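# Four arms stack four empty cartons in two crossed layers

## Task

Build a stack of all four empty cartons at the centre of the table: a bottom layer of two cartons lying next to each other, and a top layer of two cartons laid crosswise over that pair, without squashing any carton.

## Robot and tools

Robots: four identical i2rt Big YAM arms named arm1, arm2, arm3 and arm4. Each has six revolute joints, a two-finger gripper and a camera on its wrist. Fixed room cameras are cam_a, cam_b, cam_near_a and cam_near_b; the wrist cameras are arm1_cam_wrist to arm4_cam_wrist. The hand reaches roughly 1.0 m from the joint1 axis.

Frame: one shared scene frame in metres, origin on the floor, +z up. Feet (base_link, each facing along its own +x): arm1 at (0.616, -0.593, 0.915), arm2 at (0.630, 0.561, 0.990), arm3 at (-0.613, 0.528, 0.902), arm4 at (-0.533, -0.636, 0.954). The "hand" point lies between the finger pads, about 1 cm short of the tips; fingers point along the hand's +z and open and close along its y. Printed hand positions can be off, more so at long reach, and a hand often settles a centimetre or more from where it was sent.

move: the main call. Its keys are arm1, arm2, arm3, arm4 (each an object for that arm alone) and cameras. An arm not named receives nothing new but may keep driving toward an earlier target. Inside an arm's object:
- joints: absolute joint targets by name, radians, and gripper_m in metres (fingertip gap). Ranges: joint1_rad -2.879 to 2.879 (turn about the foot, positive counter-clockwise from above); joint2_rad 0 to 3.141 (shoulder, raising upper arm); joint3_rad 0 to 3.019 (elbow opening); joint4_rad -1.692 to 1.57 (hand pitch, positive tips fingers up); joint5_rad -1.57 to 1.57 (sideways swing, positive to the arm's right); joint6_rad -2.094 to 2.094 (hand roll, positive clockwise viewed from behind); gripper_m 0 to 0.093. Done tolerances are about 0.045, 0.14, 0.09, 0.055, 0.03, 0.035 rad and 0.003 m.
- target: an absolute hand pose, a list of seven numbers [x, y, z, qw, qx, qy, qz], position in metres in the scene frame, same form as the printed "hand" line. The hand is driven along a straight line starting from its current hand_target. When target is used, joints may contain only gripper_m.
- speed: top speed of that straight path, 0.002 to 0.5 m/s (default 0.25); only allowed together with target. Rotation is capped at twice this value in rad/s.
- min_time_s: 0.1 to 8 s, a floor on how long this arm's joint moves take; used with joints.
All arms start together; all target paths in one call finish together, paced by the slowest. Paths last 0.5 to 10 s and stop short if longer. Each step the commanded pose is clamped to within 100 mm and 20 degrees of the measured hand, then solved by damped IK, favouring position. Paths do not avoid obstacles or other arms, and a nearly straight arm can overshoot speed. Unknown keys make the call invalid; out-of-range values make it refused, and after a refusal the remaining move, wait and finished_scene calls in that reply are skipped.
cameras: list of names, ["all"], or []; omitted means all for an empty move, none otherwise.

Results: per-arm joint_positions, Joint velocities ("within noise" when still), joint torques (joint order, N m, positive toward larger angle; numbers 3 and 4 wrap at ±28), hand and hand_target, joint_status and hand_status. A "move" line names each arm sent motion with "done" or its worst status. Statuses: off_target (stopped short, may still push); time_out (arm holds targets near where it stood and keeps pushing; on_its_own lists unreached ones; send the reported position to relieve it); not_followed (a safety check withheld the targets, from "joint command not followed" or "pose unreachable"; the arm may keep trying until given new targets). Arms under "as last shown" were not commanded and their lines repeat earlier values. on_its_own "held at" gives a target, not a reading. An empty move returns everything plus the scene number. Images may be slightly older than the state; the pictures line gives their order.

Gripper: on a rigid item the reading sits up to 0.005 m under the item width (some grippers read up to 0.002 m over). Closed on nothing it reads 0.000 to 0.003. Contact is light just under the first-touch reading; about 0.005 m below it the grip hits full force (roughly 50 to 64 N per pad). For empty cartons, close only slightly past first touch; a smaller target squashes them more. Open well above the reading to release.

wait: seconds from 0 to 10, optional cameras; commands nothing new and returns state.
zoom_image: camera name and region [x0, y0, x1, y1] in pixels of that camera's newest image, at most 504 by 504.
read_manual: section "licences"; URDF licence text only.
finished_scene: scene (integer, the current one); irreversible, make no other call after it in that reply. The stack must stand unaided.

Avoid: two arms pressing or hitting each other (a gripper closing on another arm's fingers counts), crushing cartons, dropping or releasing a moving carton, knocking anything off the work area, slamming into the table, and long hard pushes or stretched holds that overheat motors (MOTOR HOT at 85 °C; at 100 °C the arm goes limp for 30 to 60 s and reports limit_stop_at_motor_heat, after which targets must be resent). Loose items may occasionally be nudged by an outside push. The scene keeps running while you compose replies, holding the last command.

Each tool is called after "Request:" as name(argument=value, ...) on one line, values as JSON.

## Session

Request:
move()

Scene clock: 0.00 s.
Joint torques (N m): no reading
Heat: arm1: hottest joint1_rad 40 °C; arm2: hottest joint6_rad 40 °C; arm3: hottest joint1_rad 38 °C; arm4: hottest joint1_rad 44 °C.
Joint velocities: within noise
arm1.joint_positions: joint1_rad=+0.179 joint2_rad=+0.617 joint3_rad=+1.406 joint4_rad=-1.417 joint5_rad=+0.111 joint6_rad=+0.340 gripper_m=+0.09396
arm1.joint_status: not commanded
arm1.hand: x=+0.4488 y=-0.4458 z=+1.4458 quat_wxyz=(-0.114, +0.775, -0.438, -0.441) (m; scene frame)
arm1.hand_target: x=+0.4505 y=-0.4470 z=+1.4581 quat_wxyz=(-0.116, +0.769, -0.435, -0.454) (m; scene frame)
arm1.hand_status: not commanded
arm2.joint_positions: joint1_rad=+0.227 joint2_rad=+0.633 joint3_rad=+1.333 joint4_rad=-1.225 joint5_rad=+0.246 joint6_rad=-0.317 gripper_m=+0.09396
arm2.joint_status: not commanded
arm2.hand: x=+0.4552 y=+0.3696 z=+1.5254 quat_wxyz=(-0.061, -0.719, -0.473, +0.506) (m; scene frame)
arm2.hand_target: x=+0.4565 y=+0.3716 z=+1.5387 quat_wxyz=(-0.066, -0.714, -0.467, +0.518) (m; scene frame)
arm2.hand_status: not commanded
arm3.joint_positions: joint1_rad=+0.178 joint2_rad=+0.626 joint3_rad=+1.315 joint4_rad=-1.505 joint5_rad=+0.218 joint6_rad=+0.357 gripper_m=+0.09396
arm3.joint_status: not commanded
arm3.hand: x=-0.4782 y=+0.3534 z=+1.3744 quat_wxyz=(-0.342, -0.512, -0.770, +0.165) (m; scene frame)
arm3.hand_target: x=-0.4791 y=+0.3541 z=+1.3875 quat_wxyz=(-0.356, -0.511, -0.765, +0.167) (m; scene frame)
arm3.hand_status: not commanded
arm4.joint_positions: joint1_rad=-0.391 joint2_rad=+0.618 joint3_rad=+1.439 joint4_rad=-1.280 joint5_rad=-0.275 joint6_rad=+0.302 gripper_m=+0.09396
arm4.joint_status: not commanded
arm4.hand: x=-0.3703 y=-0.4693 z=+1.5318 quat_wxyz=(-0.420, +0.196, -0.821, -0.333) (m; scene frame)
arm4.hand_target: x=-0.3731 y=-0.4712 z=+1.5415 quat_wxyz=(-0.429, +0.196, -0.815, -0.337) (m; scene frame)
arm4.hand_status: not commanded
pictures: arm1_cam_wrist, arm2_cam_wrist, arm3_cam_wrist, arm4_cam_wrist, cam_a, cam_b, cam_near_a, cam_near_b

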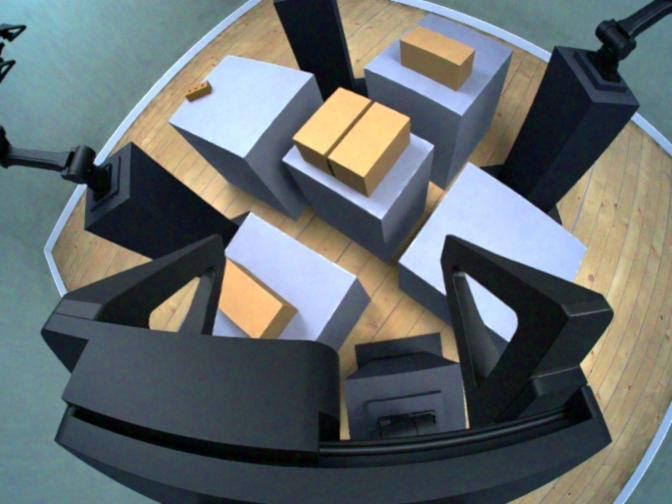

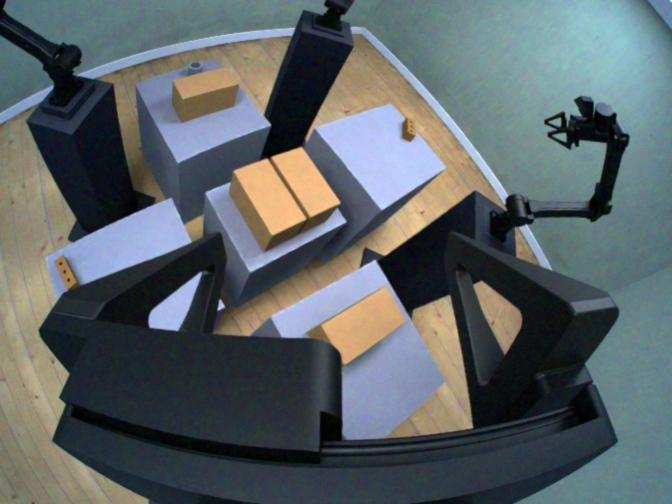

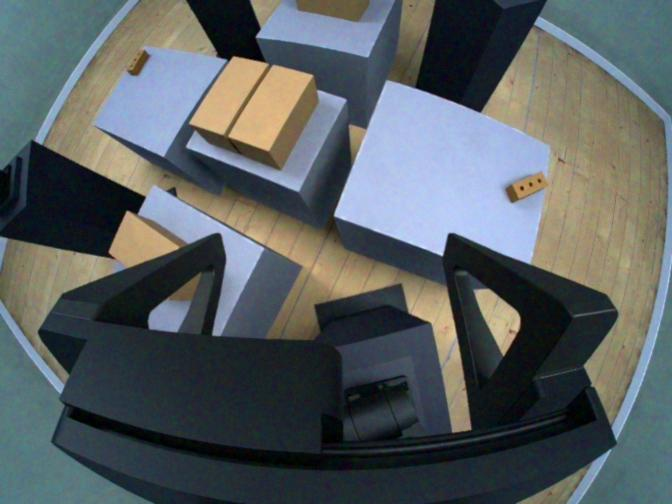

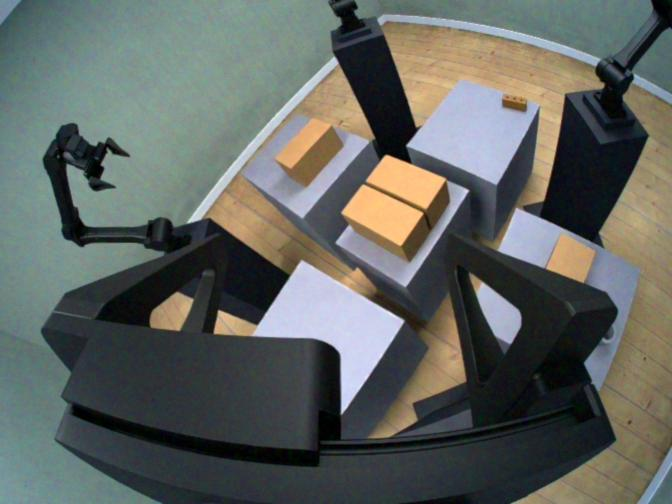

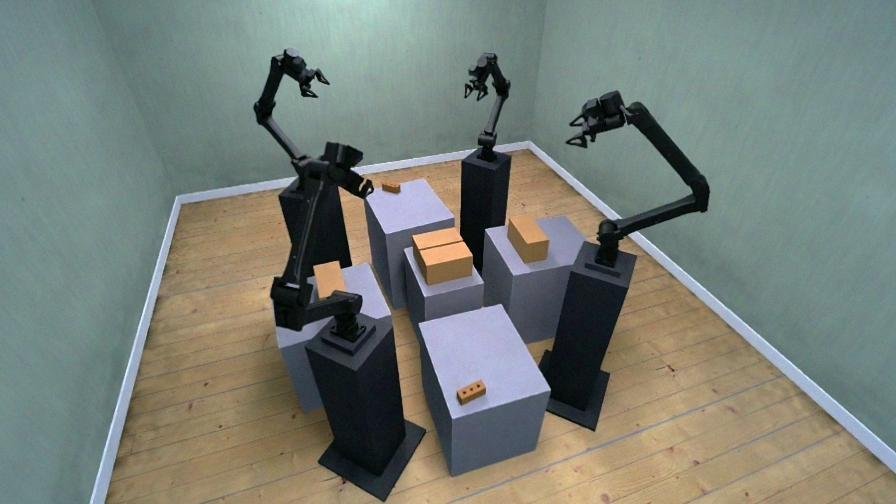

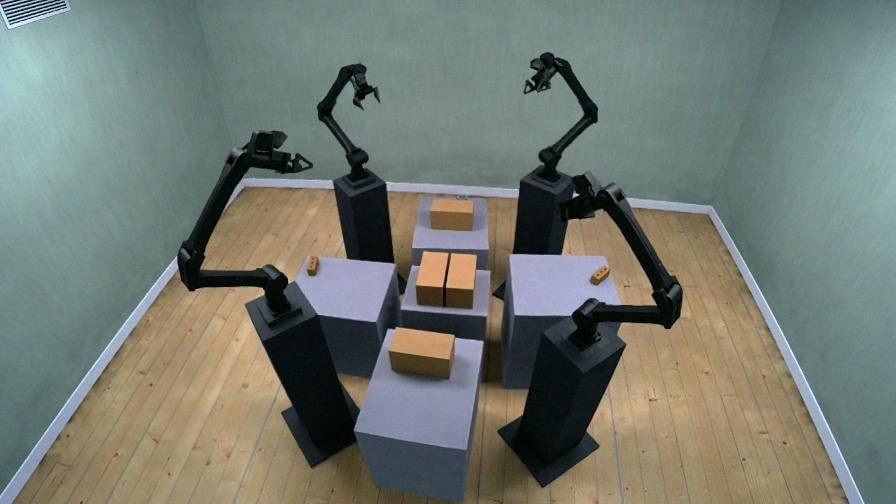

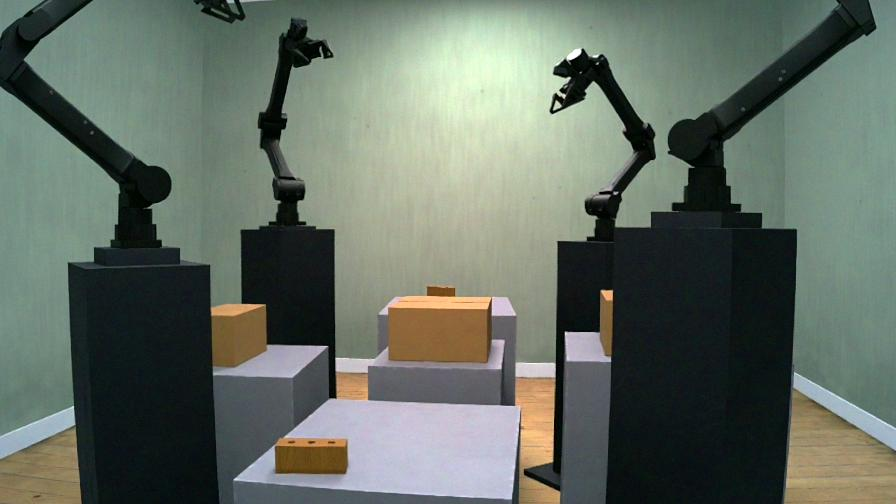

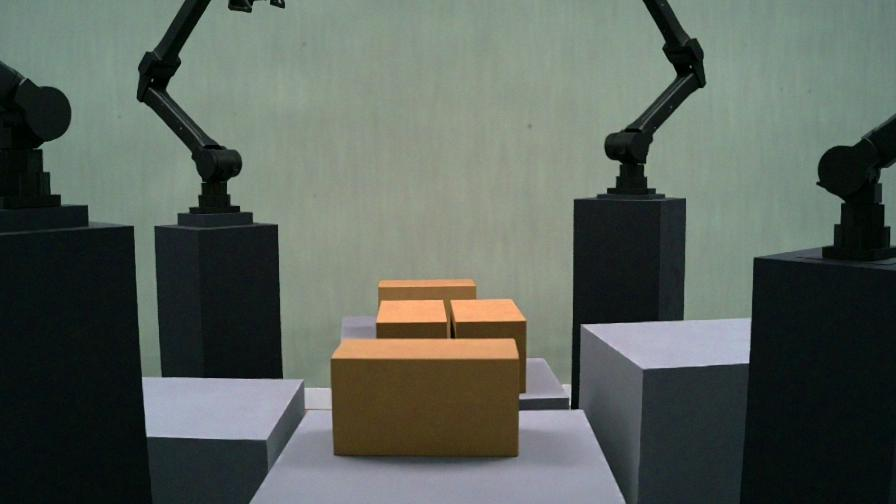

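Request:
zoom_image(camera="cam_b", region=[340, 180, 560, 400])

Request:
zoom_image(camera="cam_a", region=[300, 180, 600, 400])

Request:
zoom_image(camera="cam_near_b", region=[300, 250, 600, 504])

Request:
zoom_image(camera="cam_near_a", region=[200, 260, 640, 420])

Scaled by 2.291 from the camera's 896x504 image, which has a finer 1280x720 frame.

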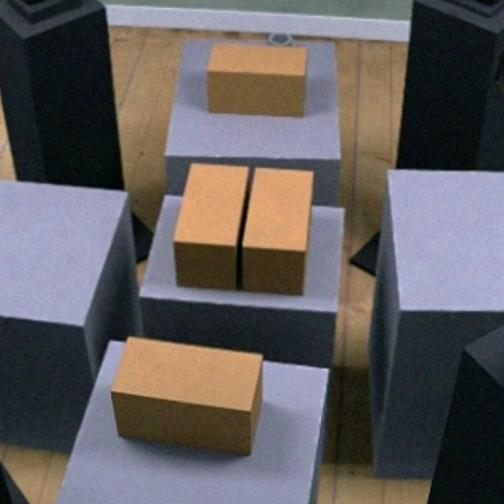

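Scaled by 1.680 from the camera's 896x504 image, which has a finer 1280x720 frame.

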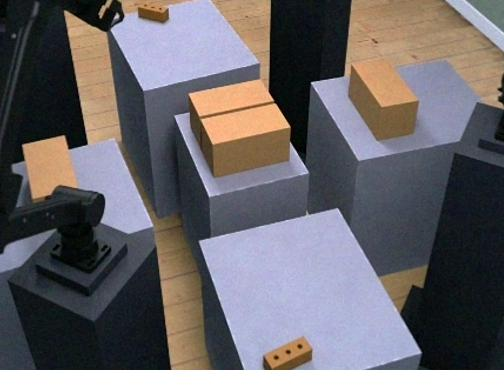

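Scaled by 1.680 from the camera's 896x504 image, which has a finer 1280x720 frame.

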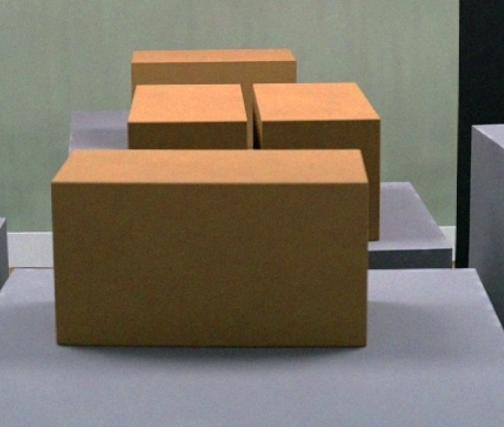

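Scaled by 1.145 from the camera's 896x504 image, which has a finer 1280x720 frame.

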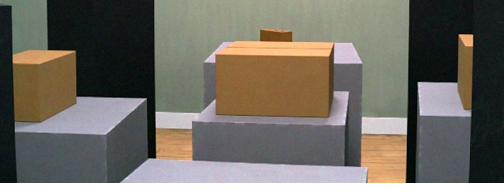

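Request:
move(arm1={"target": [0.23, -0.565, 0.9, 0, 0.9063, 0, -0.4226], "speed": 0.2, "joints": {"gripper_m": 0.06}}, arm2={"target": [0.25, 0.54, 0.93, 0, 0.9063, 0, -0.4226], "speed": 0.2, "joints": {"gripper_m": 0.06}}, arm3={"target": [-0.2, 0.54, 0.93, 0.4226, 0, 0.9063, 0], "speed": 0.2, "joints": {"gripper_m": 0.06}}, arm4={"target": [-0.22, -0.565, 0.9, 0.4226, 0, 0.9063, 0], "speed": 0.2, "joints": {"gripper_m": 0.06}}, cameras=["all"])

Scene clock: 23.60 s.
Joint torques (N m): arm1=[1.14 -4.48 5.04 2.15 -0.12 0.04] | arm2=[-0.09 -5.07 3.37 3.02 0.26 0.08] | arm3=[1.26 -6.59 7.04 2.13 -0.07 0.05] | arm4=[-0.97 -5.48 1.7 1.8 0.28 -0.24]
Heat: arm1: hottest joint1_rad 39 °C; arm2: hottest joint6_rad 39 °C; arm3: hottest joint1_rad 37 °C; arm4: hottest joint1_rad 43 °C.
move: arm1 off_target; arm2 off_target; arm3 off_target; arm4 done
Joint velocities: within noise
arm1.joint_positions: joint1_rad=+0.688 joint2_rad=+1.543 joint3_rad=+0.255 joint4_rad=+0.550 joint5_rad=-0.078 joint6_rad=-0.063 gripper_m=+0.06009
arm1.joint_status: all done
arm1.hand: x=+0.2478 y=-0.5609 z=+0.8927 quat_wxyz=(-0.001, +0.914, -0.011, -0.406) (m; scene frame)
arm1.hand_target: x=+0.2308 y=-0.5651 z=+0.9004 quat_wxyz=(+0.000, +0.906, +0.000, -0.422) (m; scene frame)
arm1.hand_status: off_target (0.020 m and 2.5 deg from the pose sent, 0.600 m and 54.5 deg at the start)
arm2.joint_positions: joint1_rad=-0.662 joint2_rad=+1.812 joint3_rad=+0.259 joint4_rad=+0.819 joint5_rad=+0.064 joint6_rad=+0.047 gripper_m=+0.06009
arm2.joint_status: all done
arm2.hand: x=+0.2608 y=+0.5369 z=+0.9274 quat_wxyz=(-0.001, -0.912, -0.010, +0.411) (m; scene frame)
arm2.hand_target: x=+0.2502 y=+0.5401 z=+0.9302 quat_wxyz=(+0.000, -0.906, +0.000, +0.422) (m; scene frame)
arm2.hand_status: off_target (0.012 m and 1.9 deg from the pose sent, 0.652 m and 60.1 deg at the start)
arm3.joint_positions: joint1_rad=+0.940 joint2_rad=+1.398 joint3_rad=+0.350 joint4_rad=+0.313 joint5_rad=+0.042 joint6_rad=+0.035 gripper_m=+0.06009
arm3.joint_status: all done
arm3.hand: x=-0.2151 y=+0.5340 z=+0.9209 quat_wxyz=(-0.407, -0.009, -0.913, +0.003) (m; scene frame)
arm3.hand_target: x=-0.2007 y=+0.5400 z=+0.9303 quat_wxyz=(-0.422, +0.000, -0.906, +0.000) (m; scene frame)
arm3.hand_status: off_target (0.019 m and 2.2 deg from the pose sent, 0.557 m and 65.1 deg at the start)
arm4.joint_positions: joint1_rad=-0.592 joint2_rad=+1.746 joint3_rad=+0.126 joint4_rad=+0.880 joint5_rad=+0.290 joint6_rad=+0.261 gripper_m=+0.06007
arm4.joint_status: all done
arm4.hand: x=-0.2240 y=-0.5610 z=+0.9016 quat_wxyz=(-0.421, +0.004, -0.907, -0.005) (m; scene frame)
arm4.hand_target: x=-0.2201 y=-0.5650 z=+0.9001 quat_wxyz=(-0.422, +0.000, -0.906, +0.000) (m; scene frame)
arm4.hand_status: done (0.006 m and 0.7 deg from the pose sent, 0.656 m and 45.7 deg at the start)
pictures: arm1_cam_wrist, arm2_cam_wrist, arm3_cam_wrist, arm4_cam_wrist, cam_a, cam_b, cam_near_a, cam_near_b
camera_calibration:
arm1_cam_wrist: T_world_to_cam=[[0.0104286, 0.999945, -0.000953787, 0.558689], [0.975366, -0.0103825, -0.220349, -0.0473282], [-0.220347, 0.00136765, -0.975421, 1.05057], [0, 0, 0, 1]] pos_world=[0.271826, -0.560586, 1.01485]
arm2_cam_wrist: T_world_to_cam=[[-0.0208313, 0.999766, 0.00579748, -0.536124], [0.972288, 0.0216086, -0.232785, -0.0443221], [-0.232856, 0.000787611, -0.972511, 1.08731], [0, 0, 0, 1]] pos_world=[0.285113, 0.536101, 1.05022]
arm3_cam_wrist: T_world_to_cam=[[-0.0157511, -0.999874, 0.00211122, 0.528131], [-0.973004, 0.0148416, -0.23031, -0.000801434], [0.230249, -0.00568186, -0.973115, 1.07156], [0, 0, 0, 1]] pos_world=[-0.239188, 0.534164, 1.04145]
arm4_cam_wrist: T_world_to_cam=[[0.020002, -0.9998, 0.000674689, -0.560042], [-0.968483, -0.019543, -0.248312, -0.000370686], [0.248276, 0.00431332, -0.96868, 1.05405], [0, 0, 0, 1]] pos_world=[-0.250852, -0.564484, 1.02132]

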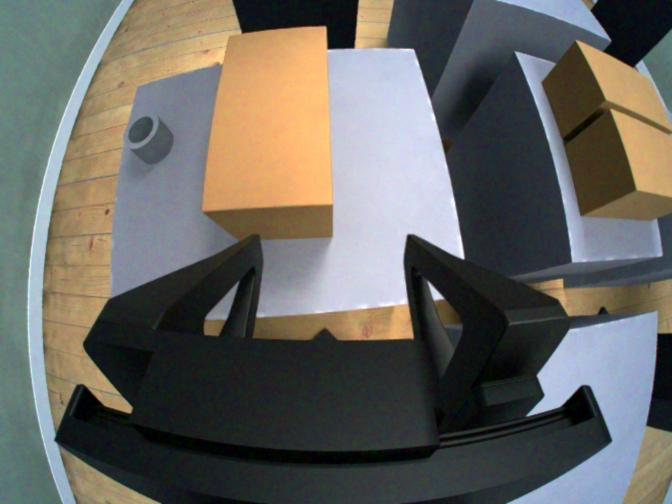

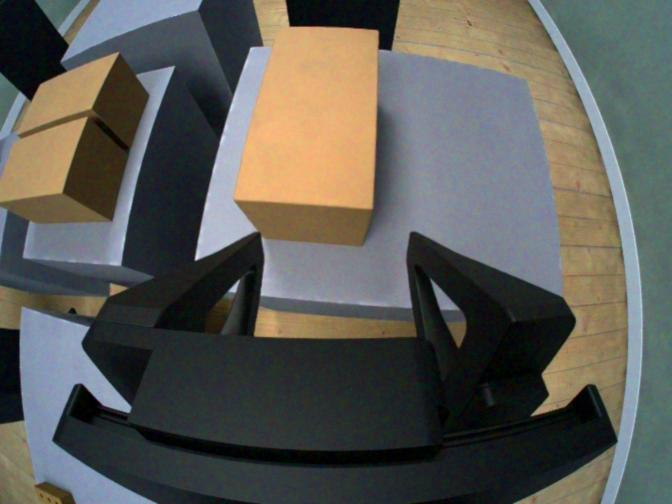

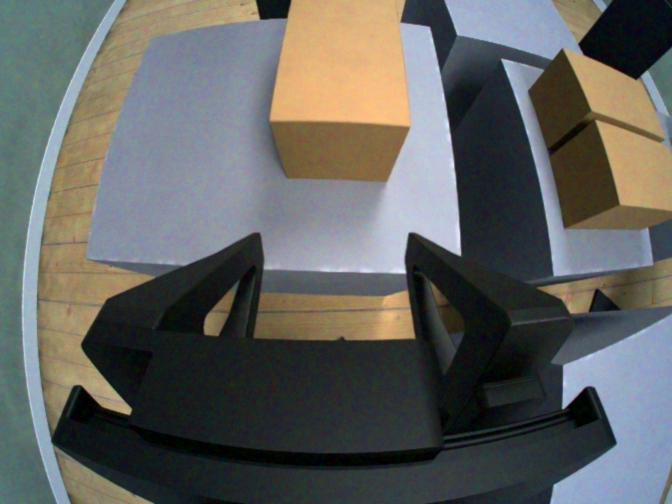

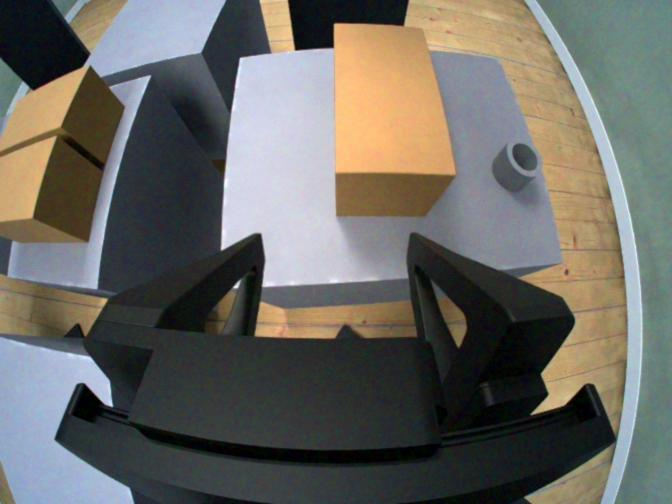

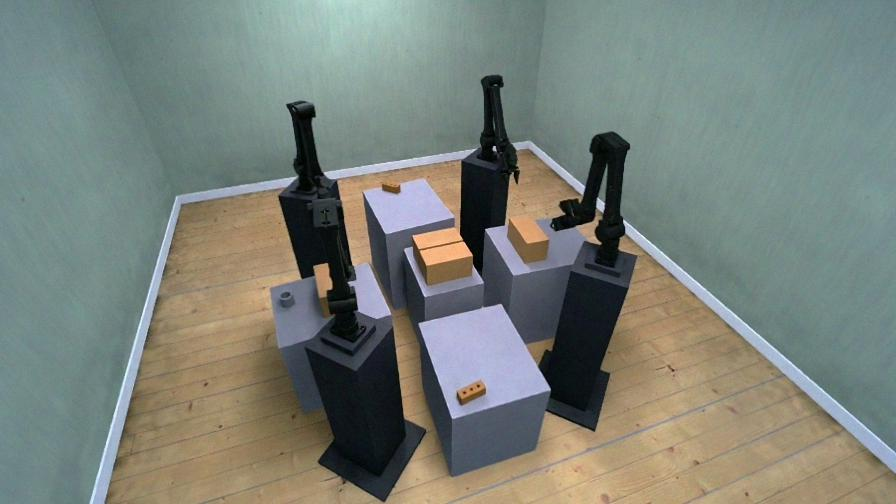

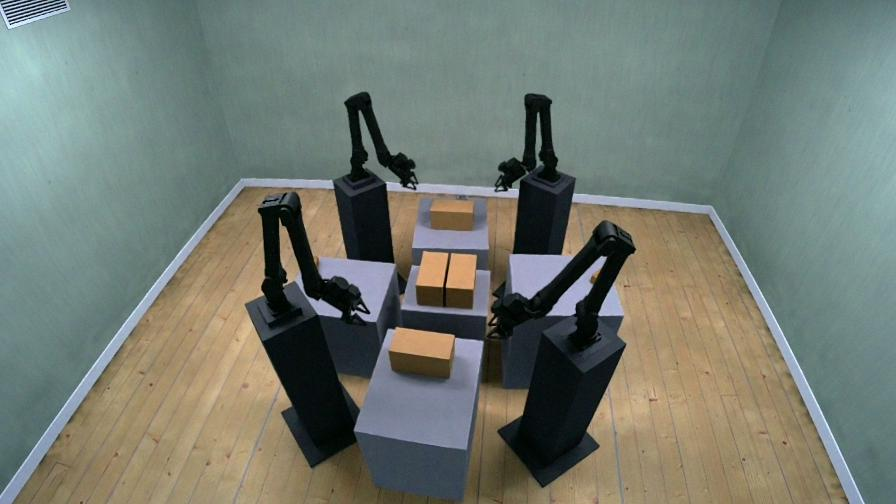

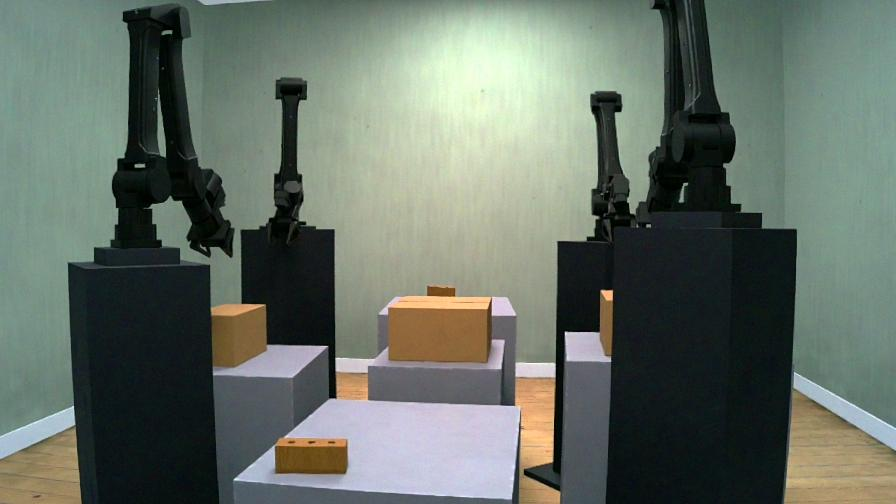

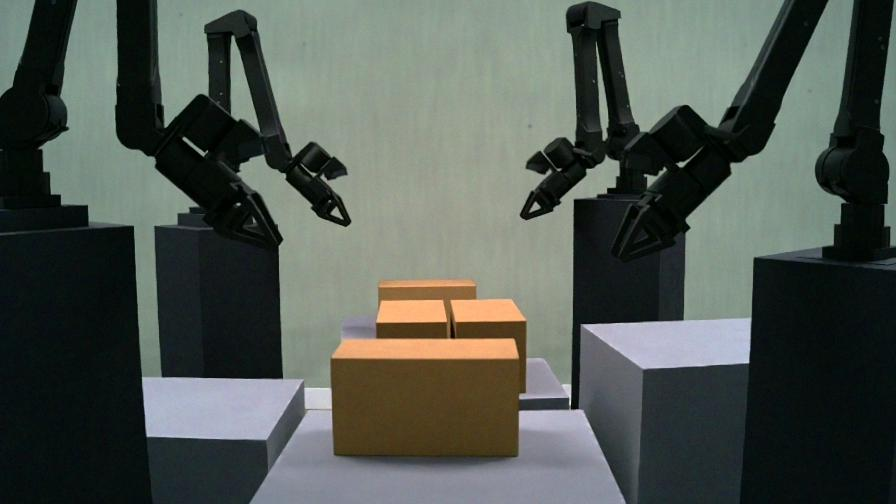

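Request:
move(arm1={"target": [0.225, -0.628, 0.685, 0, 0.9063, 0, -0.4226], "speed": 0.15}, arm2={"target": [0.235, 0.518, 0.72, 0, 0.9063, 0, -0.4226], "speed": 0.15}, arm3={"target": [-0.14, 0.518, 0.72, 0.4226, 0, 0.9063, 0], "speed": 0.15}, arm4={"target": [-0.165, -0.628, 0.685, 0.4226, 0, 0.9063, 0], "speed": 0.15}, cameras=["arm1_cam_wrist", "arm2_cam_wrist", "arm3_cam_wrist", "arm4_cam_wrist", "cam_near_a", "cam_near_b", "cam_b"])

Scene clock: 30.23 s.
Joint torques (N m): arm1=[1.08 -8.47 -1.84 2.15 0.2 0.17] | arm2=[2.02 -9.76 -2.14 2.99 0.26 0.09] | arm3=[-0.85 -12.22 0.5 2.17 -0.1 0.05] | arm4=[-5.6 8.12 6.64 1.59 0.11 -0.26]
Heat: arm1: hottest joint1_rad 39 °C; arm2: hottest joint6_rad 39 °C; arm3: hottest joint1_rad 37 °C; arm4: hottest joint1_rad 43 °C.
move: arm1 done; arm2 done; arm3 done; arm4 off_target
Joint velocities: within noise
arm1.joint_positions: joint1_rad=+0.933 joint2_rad=+2.584 joint3_rad=+0.537 joint4_rad=+1.332 joint5_rad=+0.102 joint6_rad=+0.081 gripper_m=+0.06009
arm1.joint_status: not commanded
arm1.hand: x=+0.2256 y=-0.6227 z=+0.6869 quat_wxyz=(-0.004, +0.909, -0.002, -0.417) (m; scene frame)
arm1.hand_target: x=+0.2251 y=-0.6279 z=+0.6850 quat_wxyz=(+0.000, +0.906, +0.000, -0.422) (m; scene frame)
arm1.hand_status: done (0.006 m and 0.8 deg from the pose sent, 0.220 m and 2.4 deg at the start)
arm2.joint_positions: joint1_rad=-0.604 joint2_rad=+2.718 joint3_rad=+0.635 joint4_rad=+1.352 joint5_rad=+0.122 joint6_rad=+0.098 gripper_m=+0.06009
arm2.joint_status: not commanded
arm2.hand: x=+0.2373 y=+0.5218 z=+0.7198 quat_wxyz=(+0.003, -0.910, -0.001, +0.414) (m; scene frame)
arm2.hand_target: x=+0.2351 y=+0.5179 z=+0.7200 quat_wxyz=(+0.000, -0.906, +0.000, +0.422) (m; scene frame)
arm2.hand_status: done (0.004 m and 1.1 deg from the pose sent, 0.210 m and 1.9 deg at the start)
arm3.joint_positions: joint1_rad=+0.890 joint2_rad=+2.332 joint3_rad=+0.631 joint4_rad=+0.985 joint5_rad=-0.015 joint6_rad=-0.014 gripper_m=+0.06009
arm3.joint_status: not commanded
arm3.hand: x=-0.1431 y=+0.5240 z=+0.7194 quat_wxyz=(-0.416, +0.002, -0.909, -0.003) (m; scene frame)
arm3.hand_target: x=-0.1400 y=+0.5181 z=+0.7200 quat_wxyz=(-0.423, +0.000, -0.906, +0.000) (m; scene frame)
arm3.hand_status: done (0.007 m and 0.9 deg from the pose sent, 0.215 m and 2.2 deg at the start)
arm4.joint_positions: joint1_rad=-0.769 joint2_rad=+2.337 joint3_rad=+0.291 joint4_rad=+1.450 joint5_rad=+0.110 joint6_rad=+0.104 gripper_m=+0.06007
arm4.joint_status: not commanded
arm4.hand: x=-0.1739 y=-0.5755 z=+0.8321 quat_wxyz=(-0.470, +0.026, -0.882, -0.029) (m; scene frame)
arm4.hand_target: x=-0.1860 y=-0.6062 z=+0.7548 quat_wxyz=(-0.416, -0.002, -0.909, -0.001) (m; scene frame)
arm4.hand_status: off_target (0.156 m and 7.5 deg from the pose sent, 0.234 m and 0.7 deg at the start; pose on its path clipped on 32 of 68 steps)
pictures: arm1_cam_wrist, arm2_cam_wrist, arm3_cam_wrist, arm4_cam_wrist, cam_b, cam_near_a, cam_near_b
camera_calibration:
arm1_cam_wrist: T_world_to_cam=[[-0.00442166, 0.999934, 0.0106277, 0.615933], [0.969716, 0.00688282, -0.244137, -0.0433136], [-0.244194, 0.00922634, -0.969683, 0.851243], [0, 0, 0, 1]] pos_world=[0.252594, -0.623448, 0.808315]
arm2_cam_wrist: T_world_to_cam=[[-0.00130486, 0.999982, 0.00586829, -0.525089], [0.970668, 0.00267741, -0.240407, -0.0536495], [-0.240419, 0.00538247, -0.970654, 0.878099], [0, 0, 0, 1]] pos_world=[0.262502, 0.520496, 0.842514]
arm3_cam_wrist: T_world_to_cam=[[0.00968785, -0.999953, 0.000507139, 0.524529], [-0.968653, -0.0095105, -0.248237, 0.0493261], [0.248231, 0.00191365, -0.968699, 0.854192], [0, 0, 0, 1]] pos_world=[-0.169338, 0.523339, 0.839433]
arm4_cam_wrist: T_world_to_cam=[[0.0808456, -0.996539, -0.0193612, -0.546375], [-0.932538, -0.0687668, -0.354462, 0.0968425], [0.351904, 0.0467118, -0.93487, 0.988626], [0, 0, 0, 1]] pos_world=[-0.21342, -0.584005, 0.947985]

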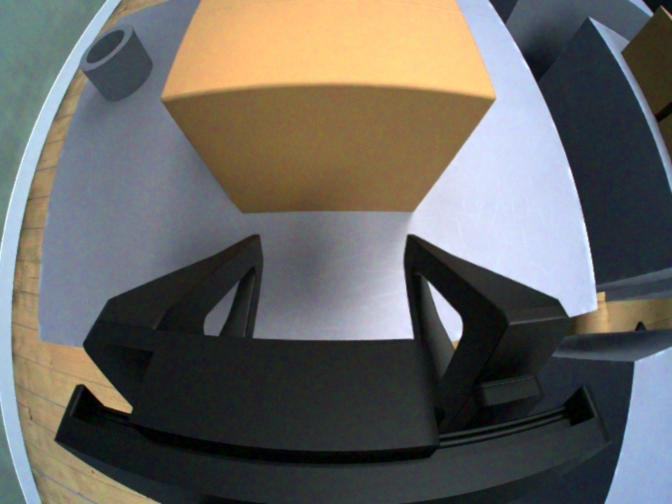

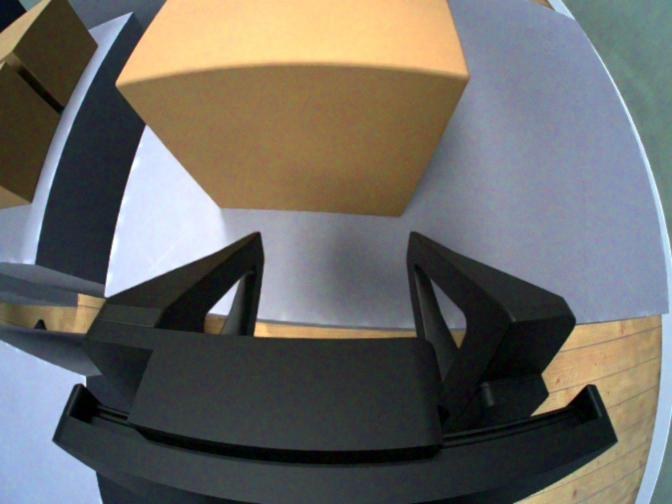

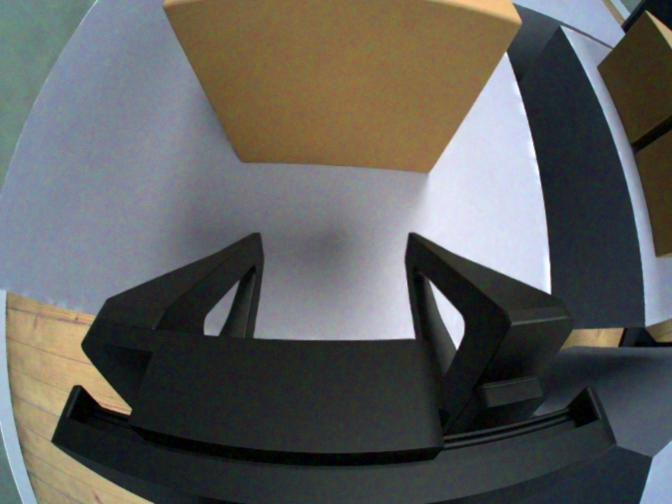

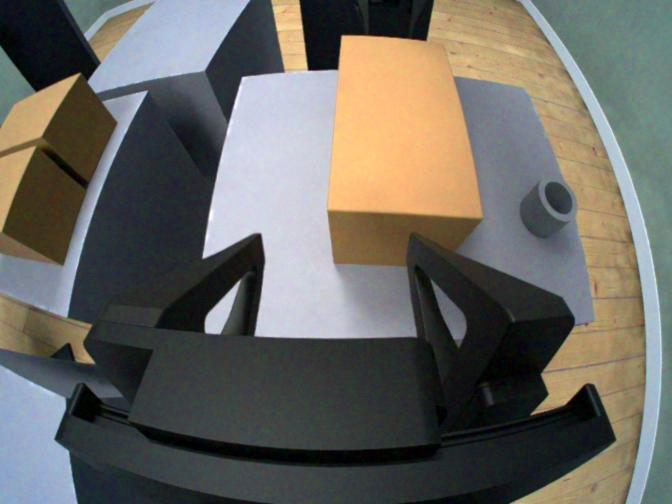

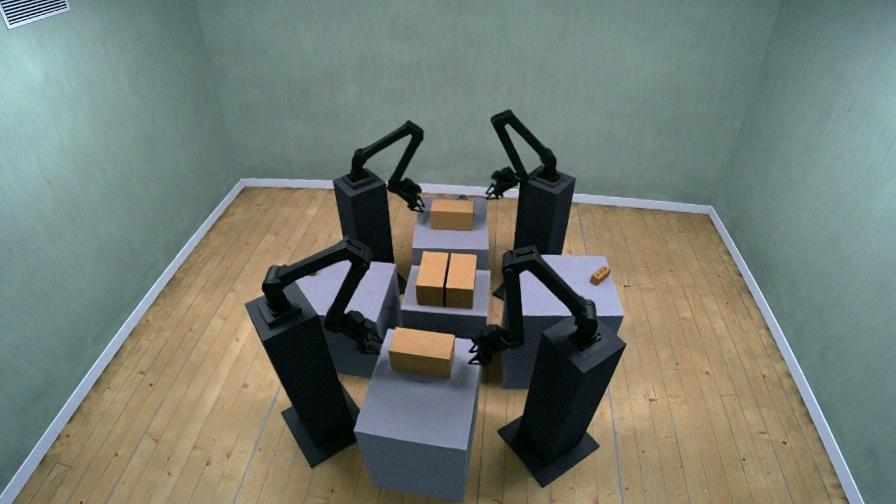

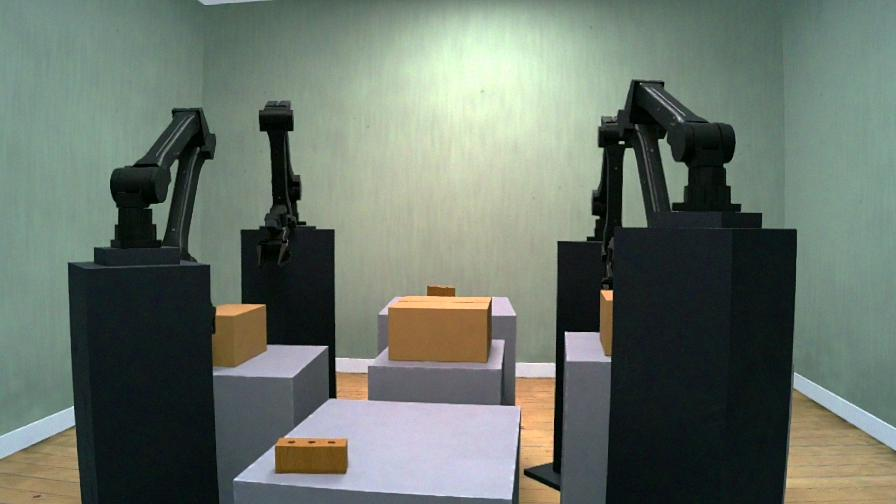

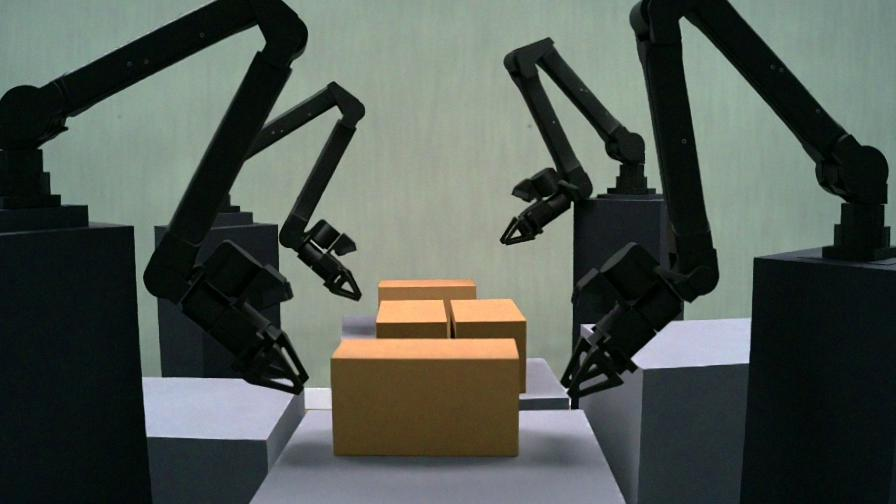

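Request:
move(arm4={"target": [-0.17, -0.6, 0.84, 0.2588, 0, 0.9659, 0], "speed": 0.15})

Request:
move(arm4={"target": [-0.165, -0.628, 0.685, 0.2588, 0, 0.9659, 0], "speed": 0.12}, cameras=["arm4_cam_wrist","cam_near_a"])

Scene clock: 35.37 s.
Joint torques (N m): arm1=[1.14 -8.35 -1.87 2.17 0.2 0.16] | arm2=[1.85 -9.17 -2.09 2.85 0.28 0.05] | arm3=[-0.79 -12.63 0.49 2.14 -0.11 0.05] | arm4=[-0.97 -10.46 4.01 0.73 0.08 -0.09]
Heat: arm1: hottest joint1_rad 39 °C; arm2: hottest joint6_rad 39 °C; arm3: hottest joint1_rad 37 °C; arm4: hottest joint1_rad 43 °C.
move: arm4 off_target
Joint velocities: within noise
arm1, arm2, arm3: as last shown
arm1.hand: x=+0.2256 y=-0.6227 z=+0.6869 quat_wxyz=(-0.003, +0.909, -0.002, -0.417) (m; scene frame)
arm4.joint_positions: joint1_rad=-0.845 joint2_rad=+1.838 joint3_rad=+0.389 joint4_rad=+0.379 joint5_rad=+0.070 joint6_rad=+0.106 gripper_m=+0.06007
arm4.joint_status: not commanded
arm4.hand: x=-0.1819 y=-0.5977 z=+0.8355 quat_wxyz=(-0.250, +0.010, -0.968, +0.002) (m; scene frame)
arm4.hand_target: x=-0.1702 y=-0.6001 z=+0.8401 quat_wxyz=(-0.259, +0.000, -0.966, +0.000) (m; scene frame)
arm4.hand_status: off_target (0.013 m and 1.5 deg from the pose sent, 0.026 m and 26.5 deg at the start)
pictures: none

Scene clock: 37.43 s.
Joint torques (N m): arm1=[1.08 -8.41 -1.85 2.17 0.2 0.16] | arm2=[1.73 -9.29 -2.14 2.85 0.25 0.07] | arm3=[-0.73 -12.57 0.49 2.17 -0.11 0.05] | arm4=[-1.03 -11.16 -0.94 1.51 0.05 -0.25]
Heat: arm1: hottest joint1_rad 39 °C; arm2: hottest joint6_rad 39 °C; arm3: hottest joint1_rad 37 °C; arm4: hottest joint1_rad 43 °C.
move: arm4 done
Joint velocities: within noise
arm1, arm2, arm3: as last shown
arm4.joint_positions: joint1_rad=-0.944 joint2_rad=+2.462 joint3_rad=+0.585 joint4_rad=+0.826 joint5_rad=+0.020 joint6_rad=+0.035 gripper_m=+0.06007
arm4.joint_status: not commanded
arm4.hand: x=-0.1650 y=-0.6227 z=+0.6904 quat_wxyz=(-0.258, +0.003, -0.966, -0.002) (m; scene frame)
arm4.hand_target: x=-0.1652 y=-0.6279 z=+0.6851 quat_wxyz=(-0.259, +0.000, -0.966, +0.000) (m; scene frame)
arm4.hand_status: done (0.008 m and 0.4 deg from the pose sent, 0.154 m and 1.5 deg at the start)
pictures: arm4_cam_wrist, cam_near_a
camera_calibration:
arm4_cam_wrist: T_world_to_cam=[[0.0174809, -0.999847, 0.00022877, -0.622772], [-0.995264, -0.0173789, 0.0956384, -0.237499], [-0.0956198, -0.00189953, -0.995416, 0.792995], [0, 0, 0, 1]] pos_world=[-0.149662, -0.625298, 0.812216]

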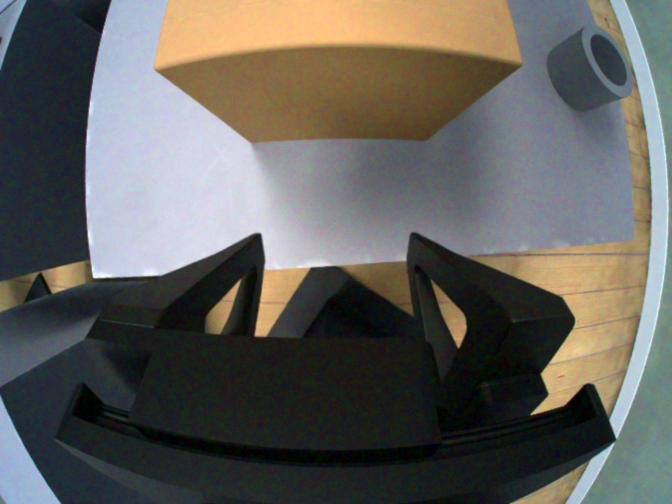

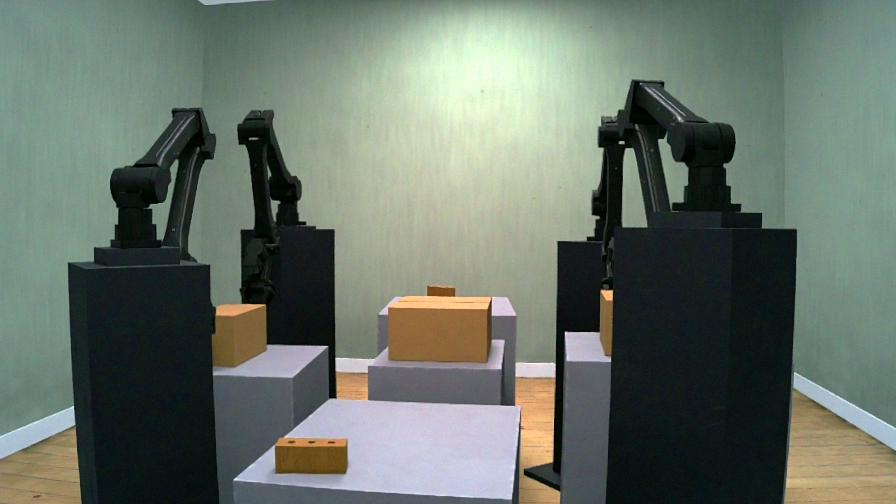

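Request:
move(arm1={"target": [0.193, -0.628, 0.685, 0, 0.9063, 0, -0.4226], "speed": 0.06}, arm2={"target": [0.203, 0.505, 0.72, 0, 0.9063, 0, -0.4226], "speed": 0.06}, arm3={"target": [-0.077, 0.518, 0.72, 0.4226, 0, 0.9063, 0], "speed": 0.06}, arm4={"target": [-0.117, -0.633, 0.685, 0.2588, 0, 0.9659, 0], "speed": 0.06}, cameras=["arm1_cam_wrist", "arm2_cam_wrist", "arm3_cam_wrist", "arm4_cam_wrist", "cam_near_b"])

Scene clock: 40.10 s.
Joint torques (N m): arm1=[-0.21 -11.69 -1.39 1.09 -0.04 0.08] | arm2=[1.96 -12.28 -1.59 1.52 0.28 0.11] | arm3=[-0.5 -14.86 2.17 1.2 0.04 0.08] | arm4=[-0.91 -14.92 0.06 0.73 0.05 -0.26]
Heat: arm1: hottest joint1_rad 39 °C; arm2: hottest joint6_rad 39 °C; arm3: hottest joint1_rad 37 °C; arm4: hottest joint1_rad 43 °C.
move: arm1 off_target; arm2 off_target; arm3 done; arm4 done
Joint velocities: within noise
arm1.joint_positions: joint1_rad=+0.933 joint2_rad=+2.571 joint3_rad=+0.600 joint4_rad=+1.250 joint5_rad=+0.098 joint6_rad=+0.081 gripper_m=+0.06009
arm1.joint_status: not commanded
arm1.hand: x=+0.2029 y=-0.6262 z=+0.6777 quat_wxyz=(-0.002, +0.910, -0.001, -0.414) (m; scene frame)
arm1.hand_target: x=+0.1933 y=-0.6279 z=+0.6849 quat_wxyz=(+0.000, +0.906, +0.000, -0.423) (m; scene frame)
arm1.hand_status: off_target (0.012 m and 1.1 deg from the pose sent, 0.033 m and 0.8 deg at the start)
arm2.joint_positions: joint1_rad=-0.579 joint2_rad=+2.698 joint3_rad=+0.698 joint4_rad=+1.268 joint5_rad=+0.142 joint6_rad=+0.115 gripper_m=+0.06009
arm2.joint_status: not commanded
arm2.hand: x=+0.2127 y=+0.5107 z=+0.7131 quat_wxyz=(+0.004, -0.910, -0.001, +0.415) (m; scene frame)
arm2.hand_target: x=+0.2031 y=+0.5050 z=+0.7201 quat_wxyz=(+0.000, -0.906, +0.000, +0.423) (m; scene frame)
arm2.hand_status: off_target (0.013 m and 1.1 deg from the pose sent, 0.038 m and 1.1 deg at the start)
arm3.joint_positions: joint1_rad=+0.890 joint2_rad=+2.332 joint3_rad=+0.786 joint4_rad=+0.839 joint5_rad=-0.015 joint6_rad=-0.014 gripper_m=+0.06009
arm3.joint_status: not commanded
arm3.hand: x=-0.0827 y=+0.5231 z=+0.7180 quat_wxyz=(-0.420, +0.002, -0.908, -0.003) (m; scene frame)
arm3.hand_target: x=-0.0772 y=+0.5180 z=+0.7200 quat_wxyz=(-0.423, +0.000, -0.906, +0.000) (m; scene frame)
arm3.hand_status: done (0.008 m and 0.5 deg from the pose sent, 0.066 m and 0.9 deg at the start)
arm4.joint_positions: joint1_rad=-0.964 joint2_rad=+2.453 joint3_rad=+0.695 joint4_rad=+0.698 joint5_rad=+0.010 joint6_rad=+0.017 gripper_m=+0.06007
arm4.joint_status: not commanded
arm4.hand: x=-0.1245 y=-0.6271 z=+0.6811 quat_wxyz=(-0.254, +0.003, -0.967, -0.002) (m; scene frame)
arm4.hand_target: x=-0.1171 y=-0.6330 z=+0.6850 quat_wxyz=(-0.259, +0.000, -0.966, +0.000) (m; scene frame)
arm4.hand_status: done (0.010 m and 0.7 deg from the pose sent, 0.049 m and 0.4 deg at the start)
pictures: arm1_cam_wrist, arm2_cam_wrist, arm3_cam_wrist, arm4_cam_wrist, cam_near_b
camera_calibration:
arm1_cam_wrist: T_world_to_cam=[[-0.00711768, 0.999937, 0.00864139, 0.621329], [0.971485, 0.00896268, -0.23693, -0.0274497], [-0.236993, 0.00670859, -0.971488, 0.83511], [0, 0, 0, 1]] pos_world=[0.229004, -0.626647, 0.799426]
arm2_cam_wrist: T_world_to_cam=[[-0.00087213, 0.999979, 0.00638605, -0.514515], [0.970471, 0.00238679, -0.241208, -0.0306088], [-0.241218, 0.00598711, -0.970452, 0.865381], [0, 0, 0, 1]] pos_world=[0.238002, 0.509396, 0.835714]
arm3_cam_wrist: T_world_to_cam=[[0.00965968, -0.999953, 0.000686081, 0.522901], [-0.966529, -0.00951271, -0.256381, 0.113536], [0.256375, 0.00181344, -0.966576, 0.837052], [0, 0, 0, 1]] pos_world=[-0.109915, 0.522439, 0.837824]
arm4_cam_wrist: T_world_to_cam=[[0.0178241, -0.999841, 0.000430289, -0.62802], [-0.994322, -0.0176806, 0.104938, -0.202741], [-0.104914, -0.00229827, -0.994479, 0.785518], [0, 0, 0, 1]] pos_world=[-0.107984, -0.629699, 0.802726]

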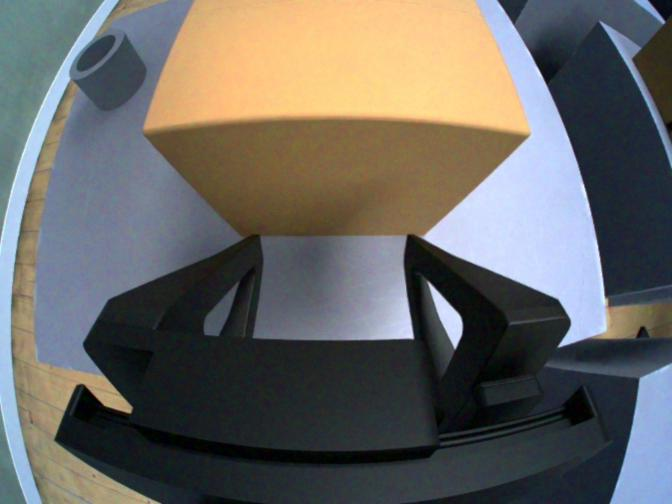

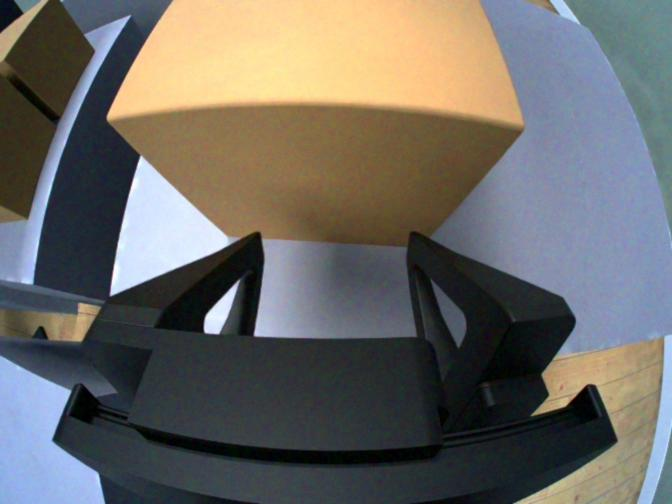

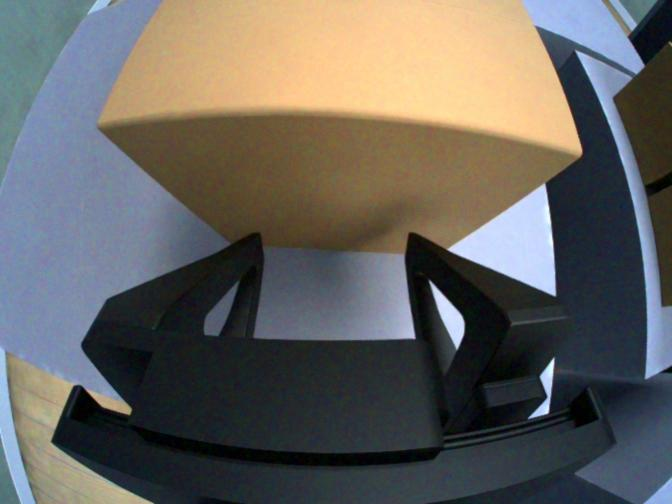

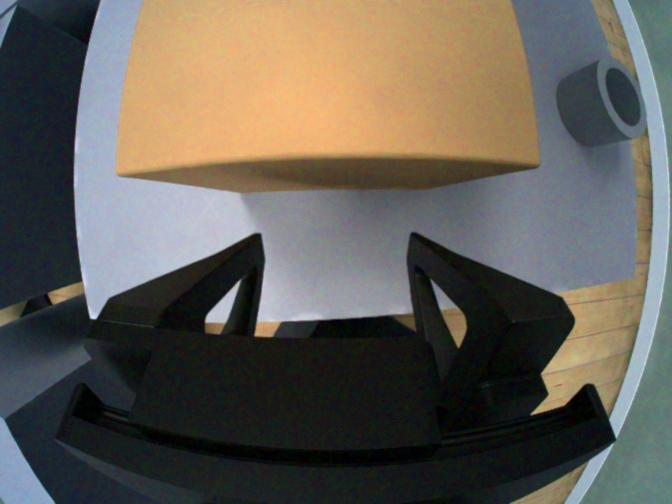

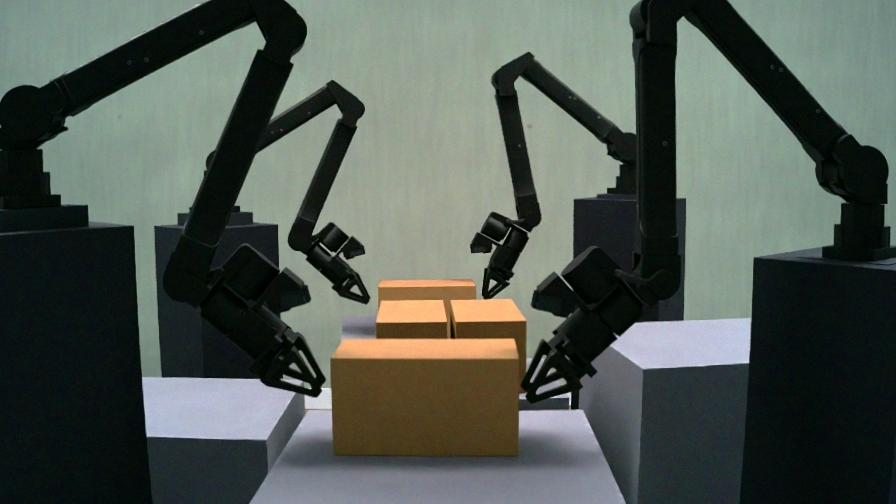

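Request:
zoom_image(camera="cam_near_b", region=[280, 300, 580, 460])

Scaled by 1.680 from the camera's 896x504 image, which has a finer 1280x720 frame.

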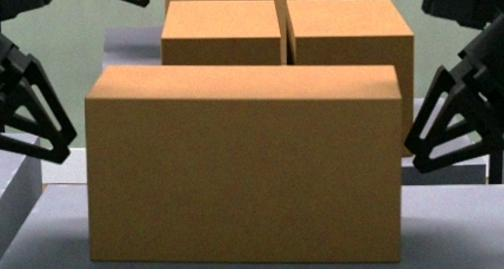

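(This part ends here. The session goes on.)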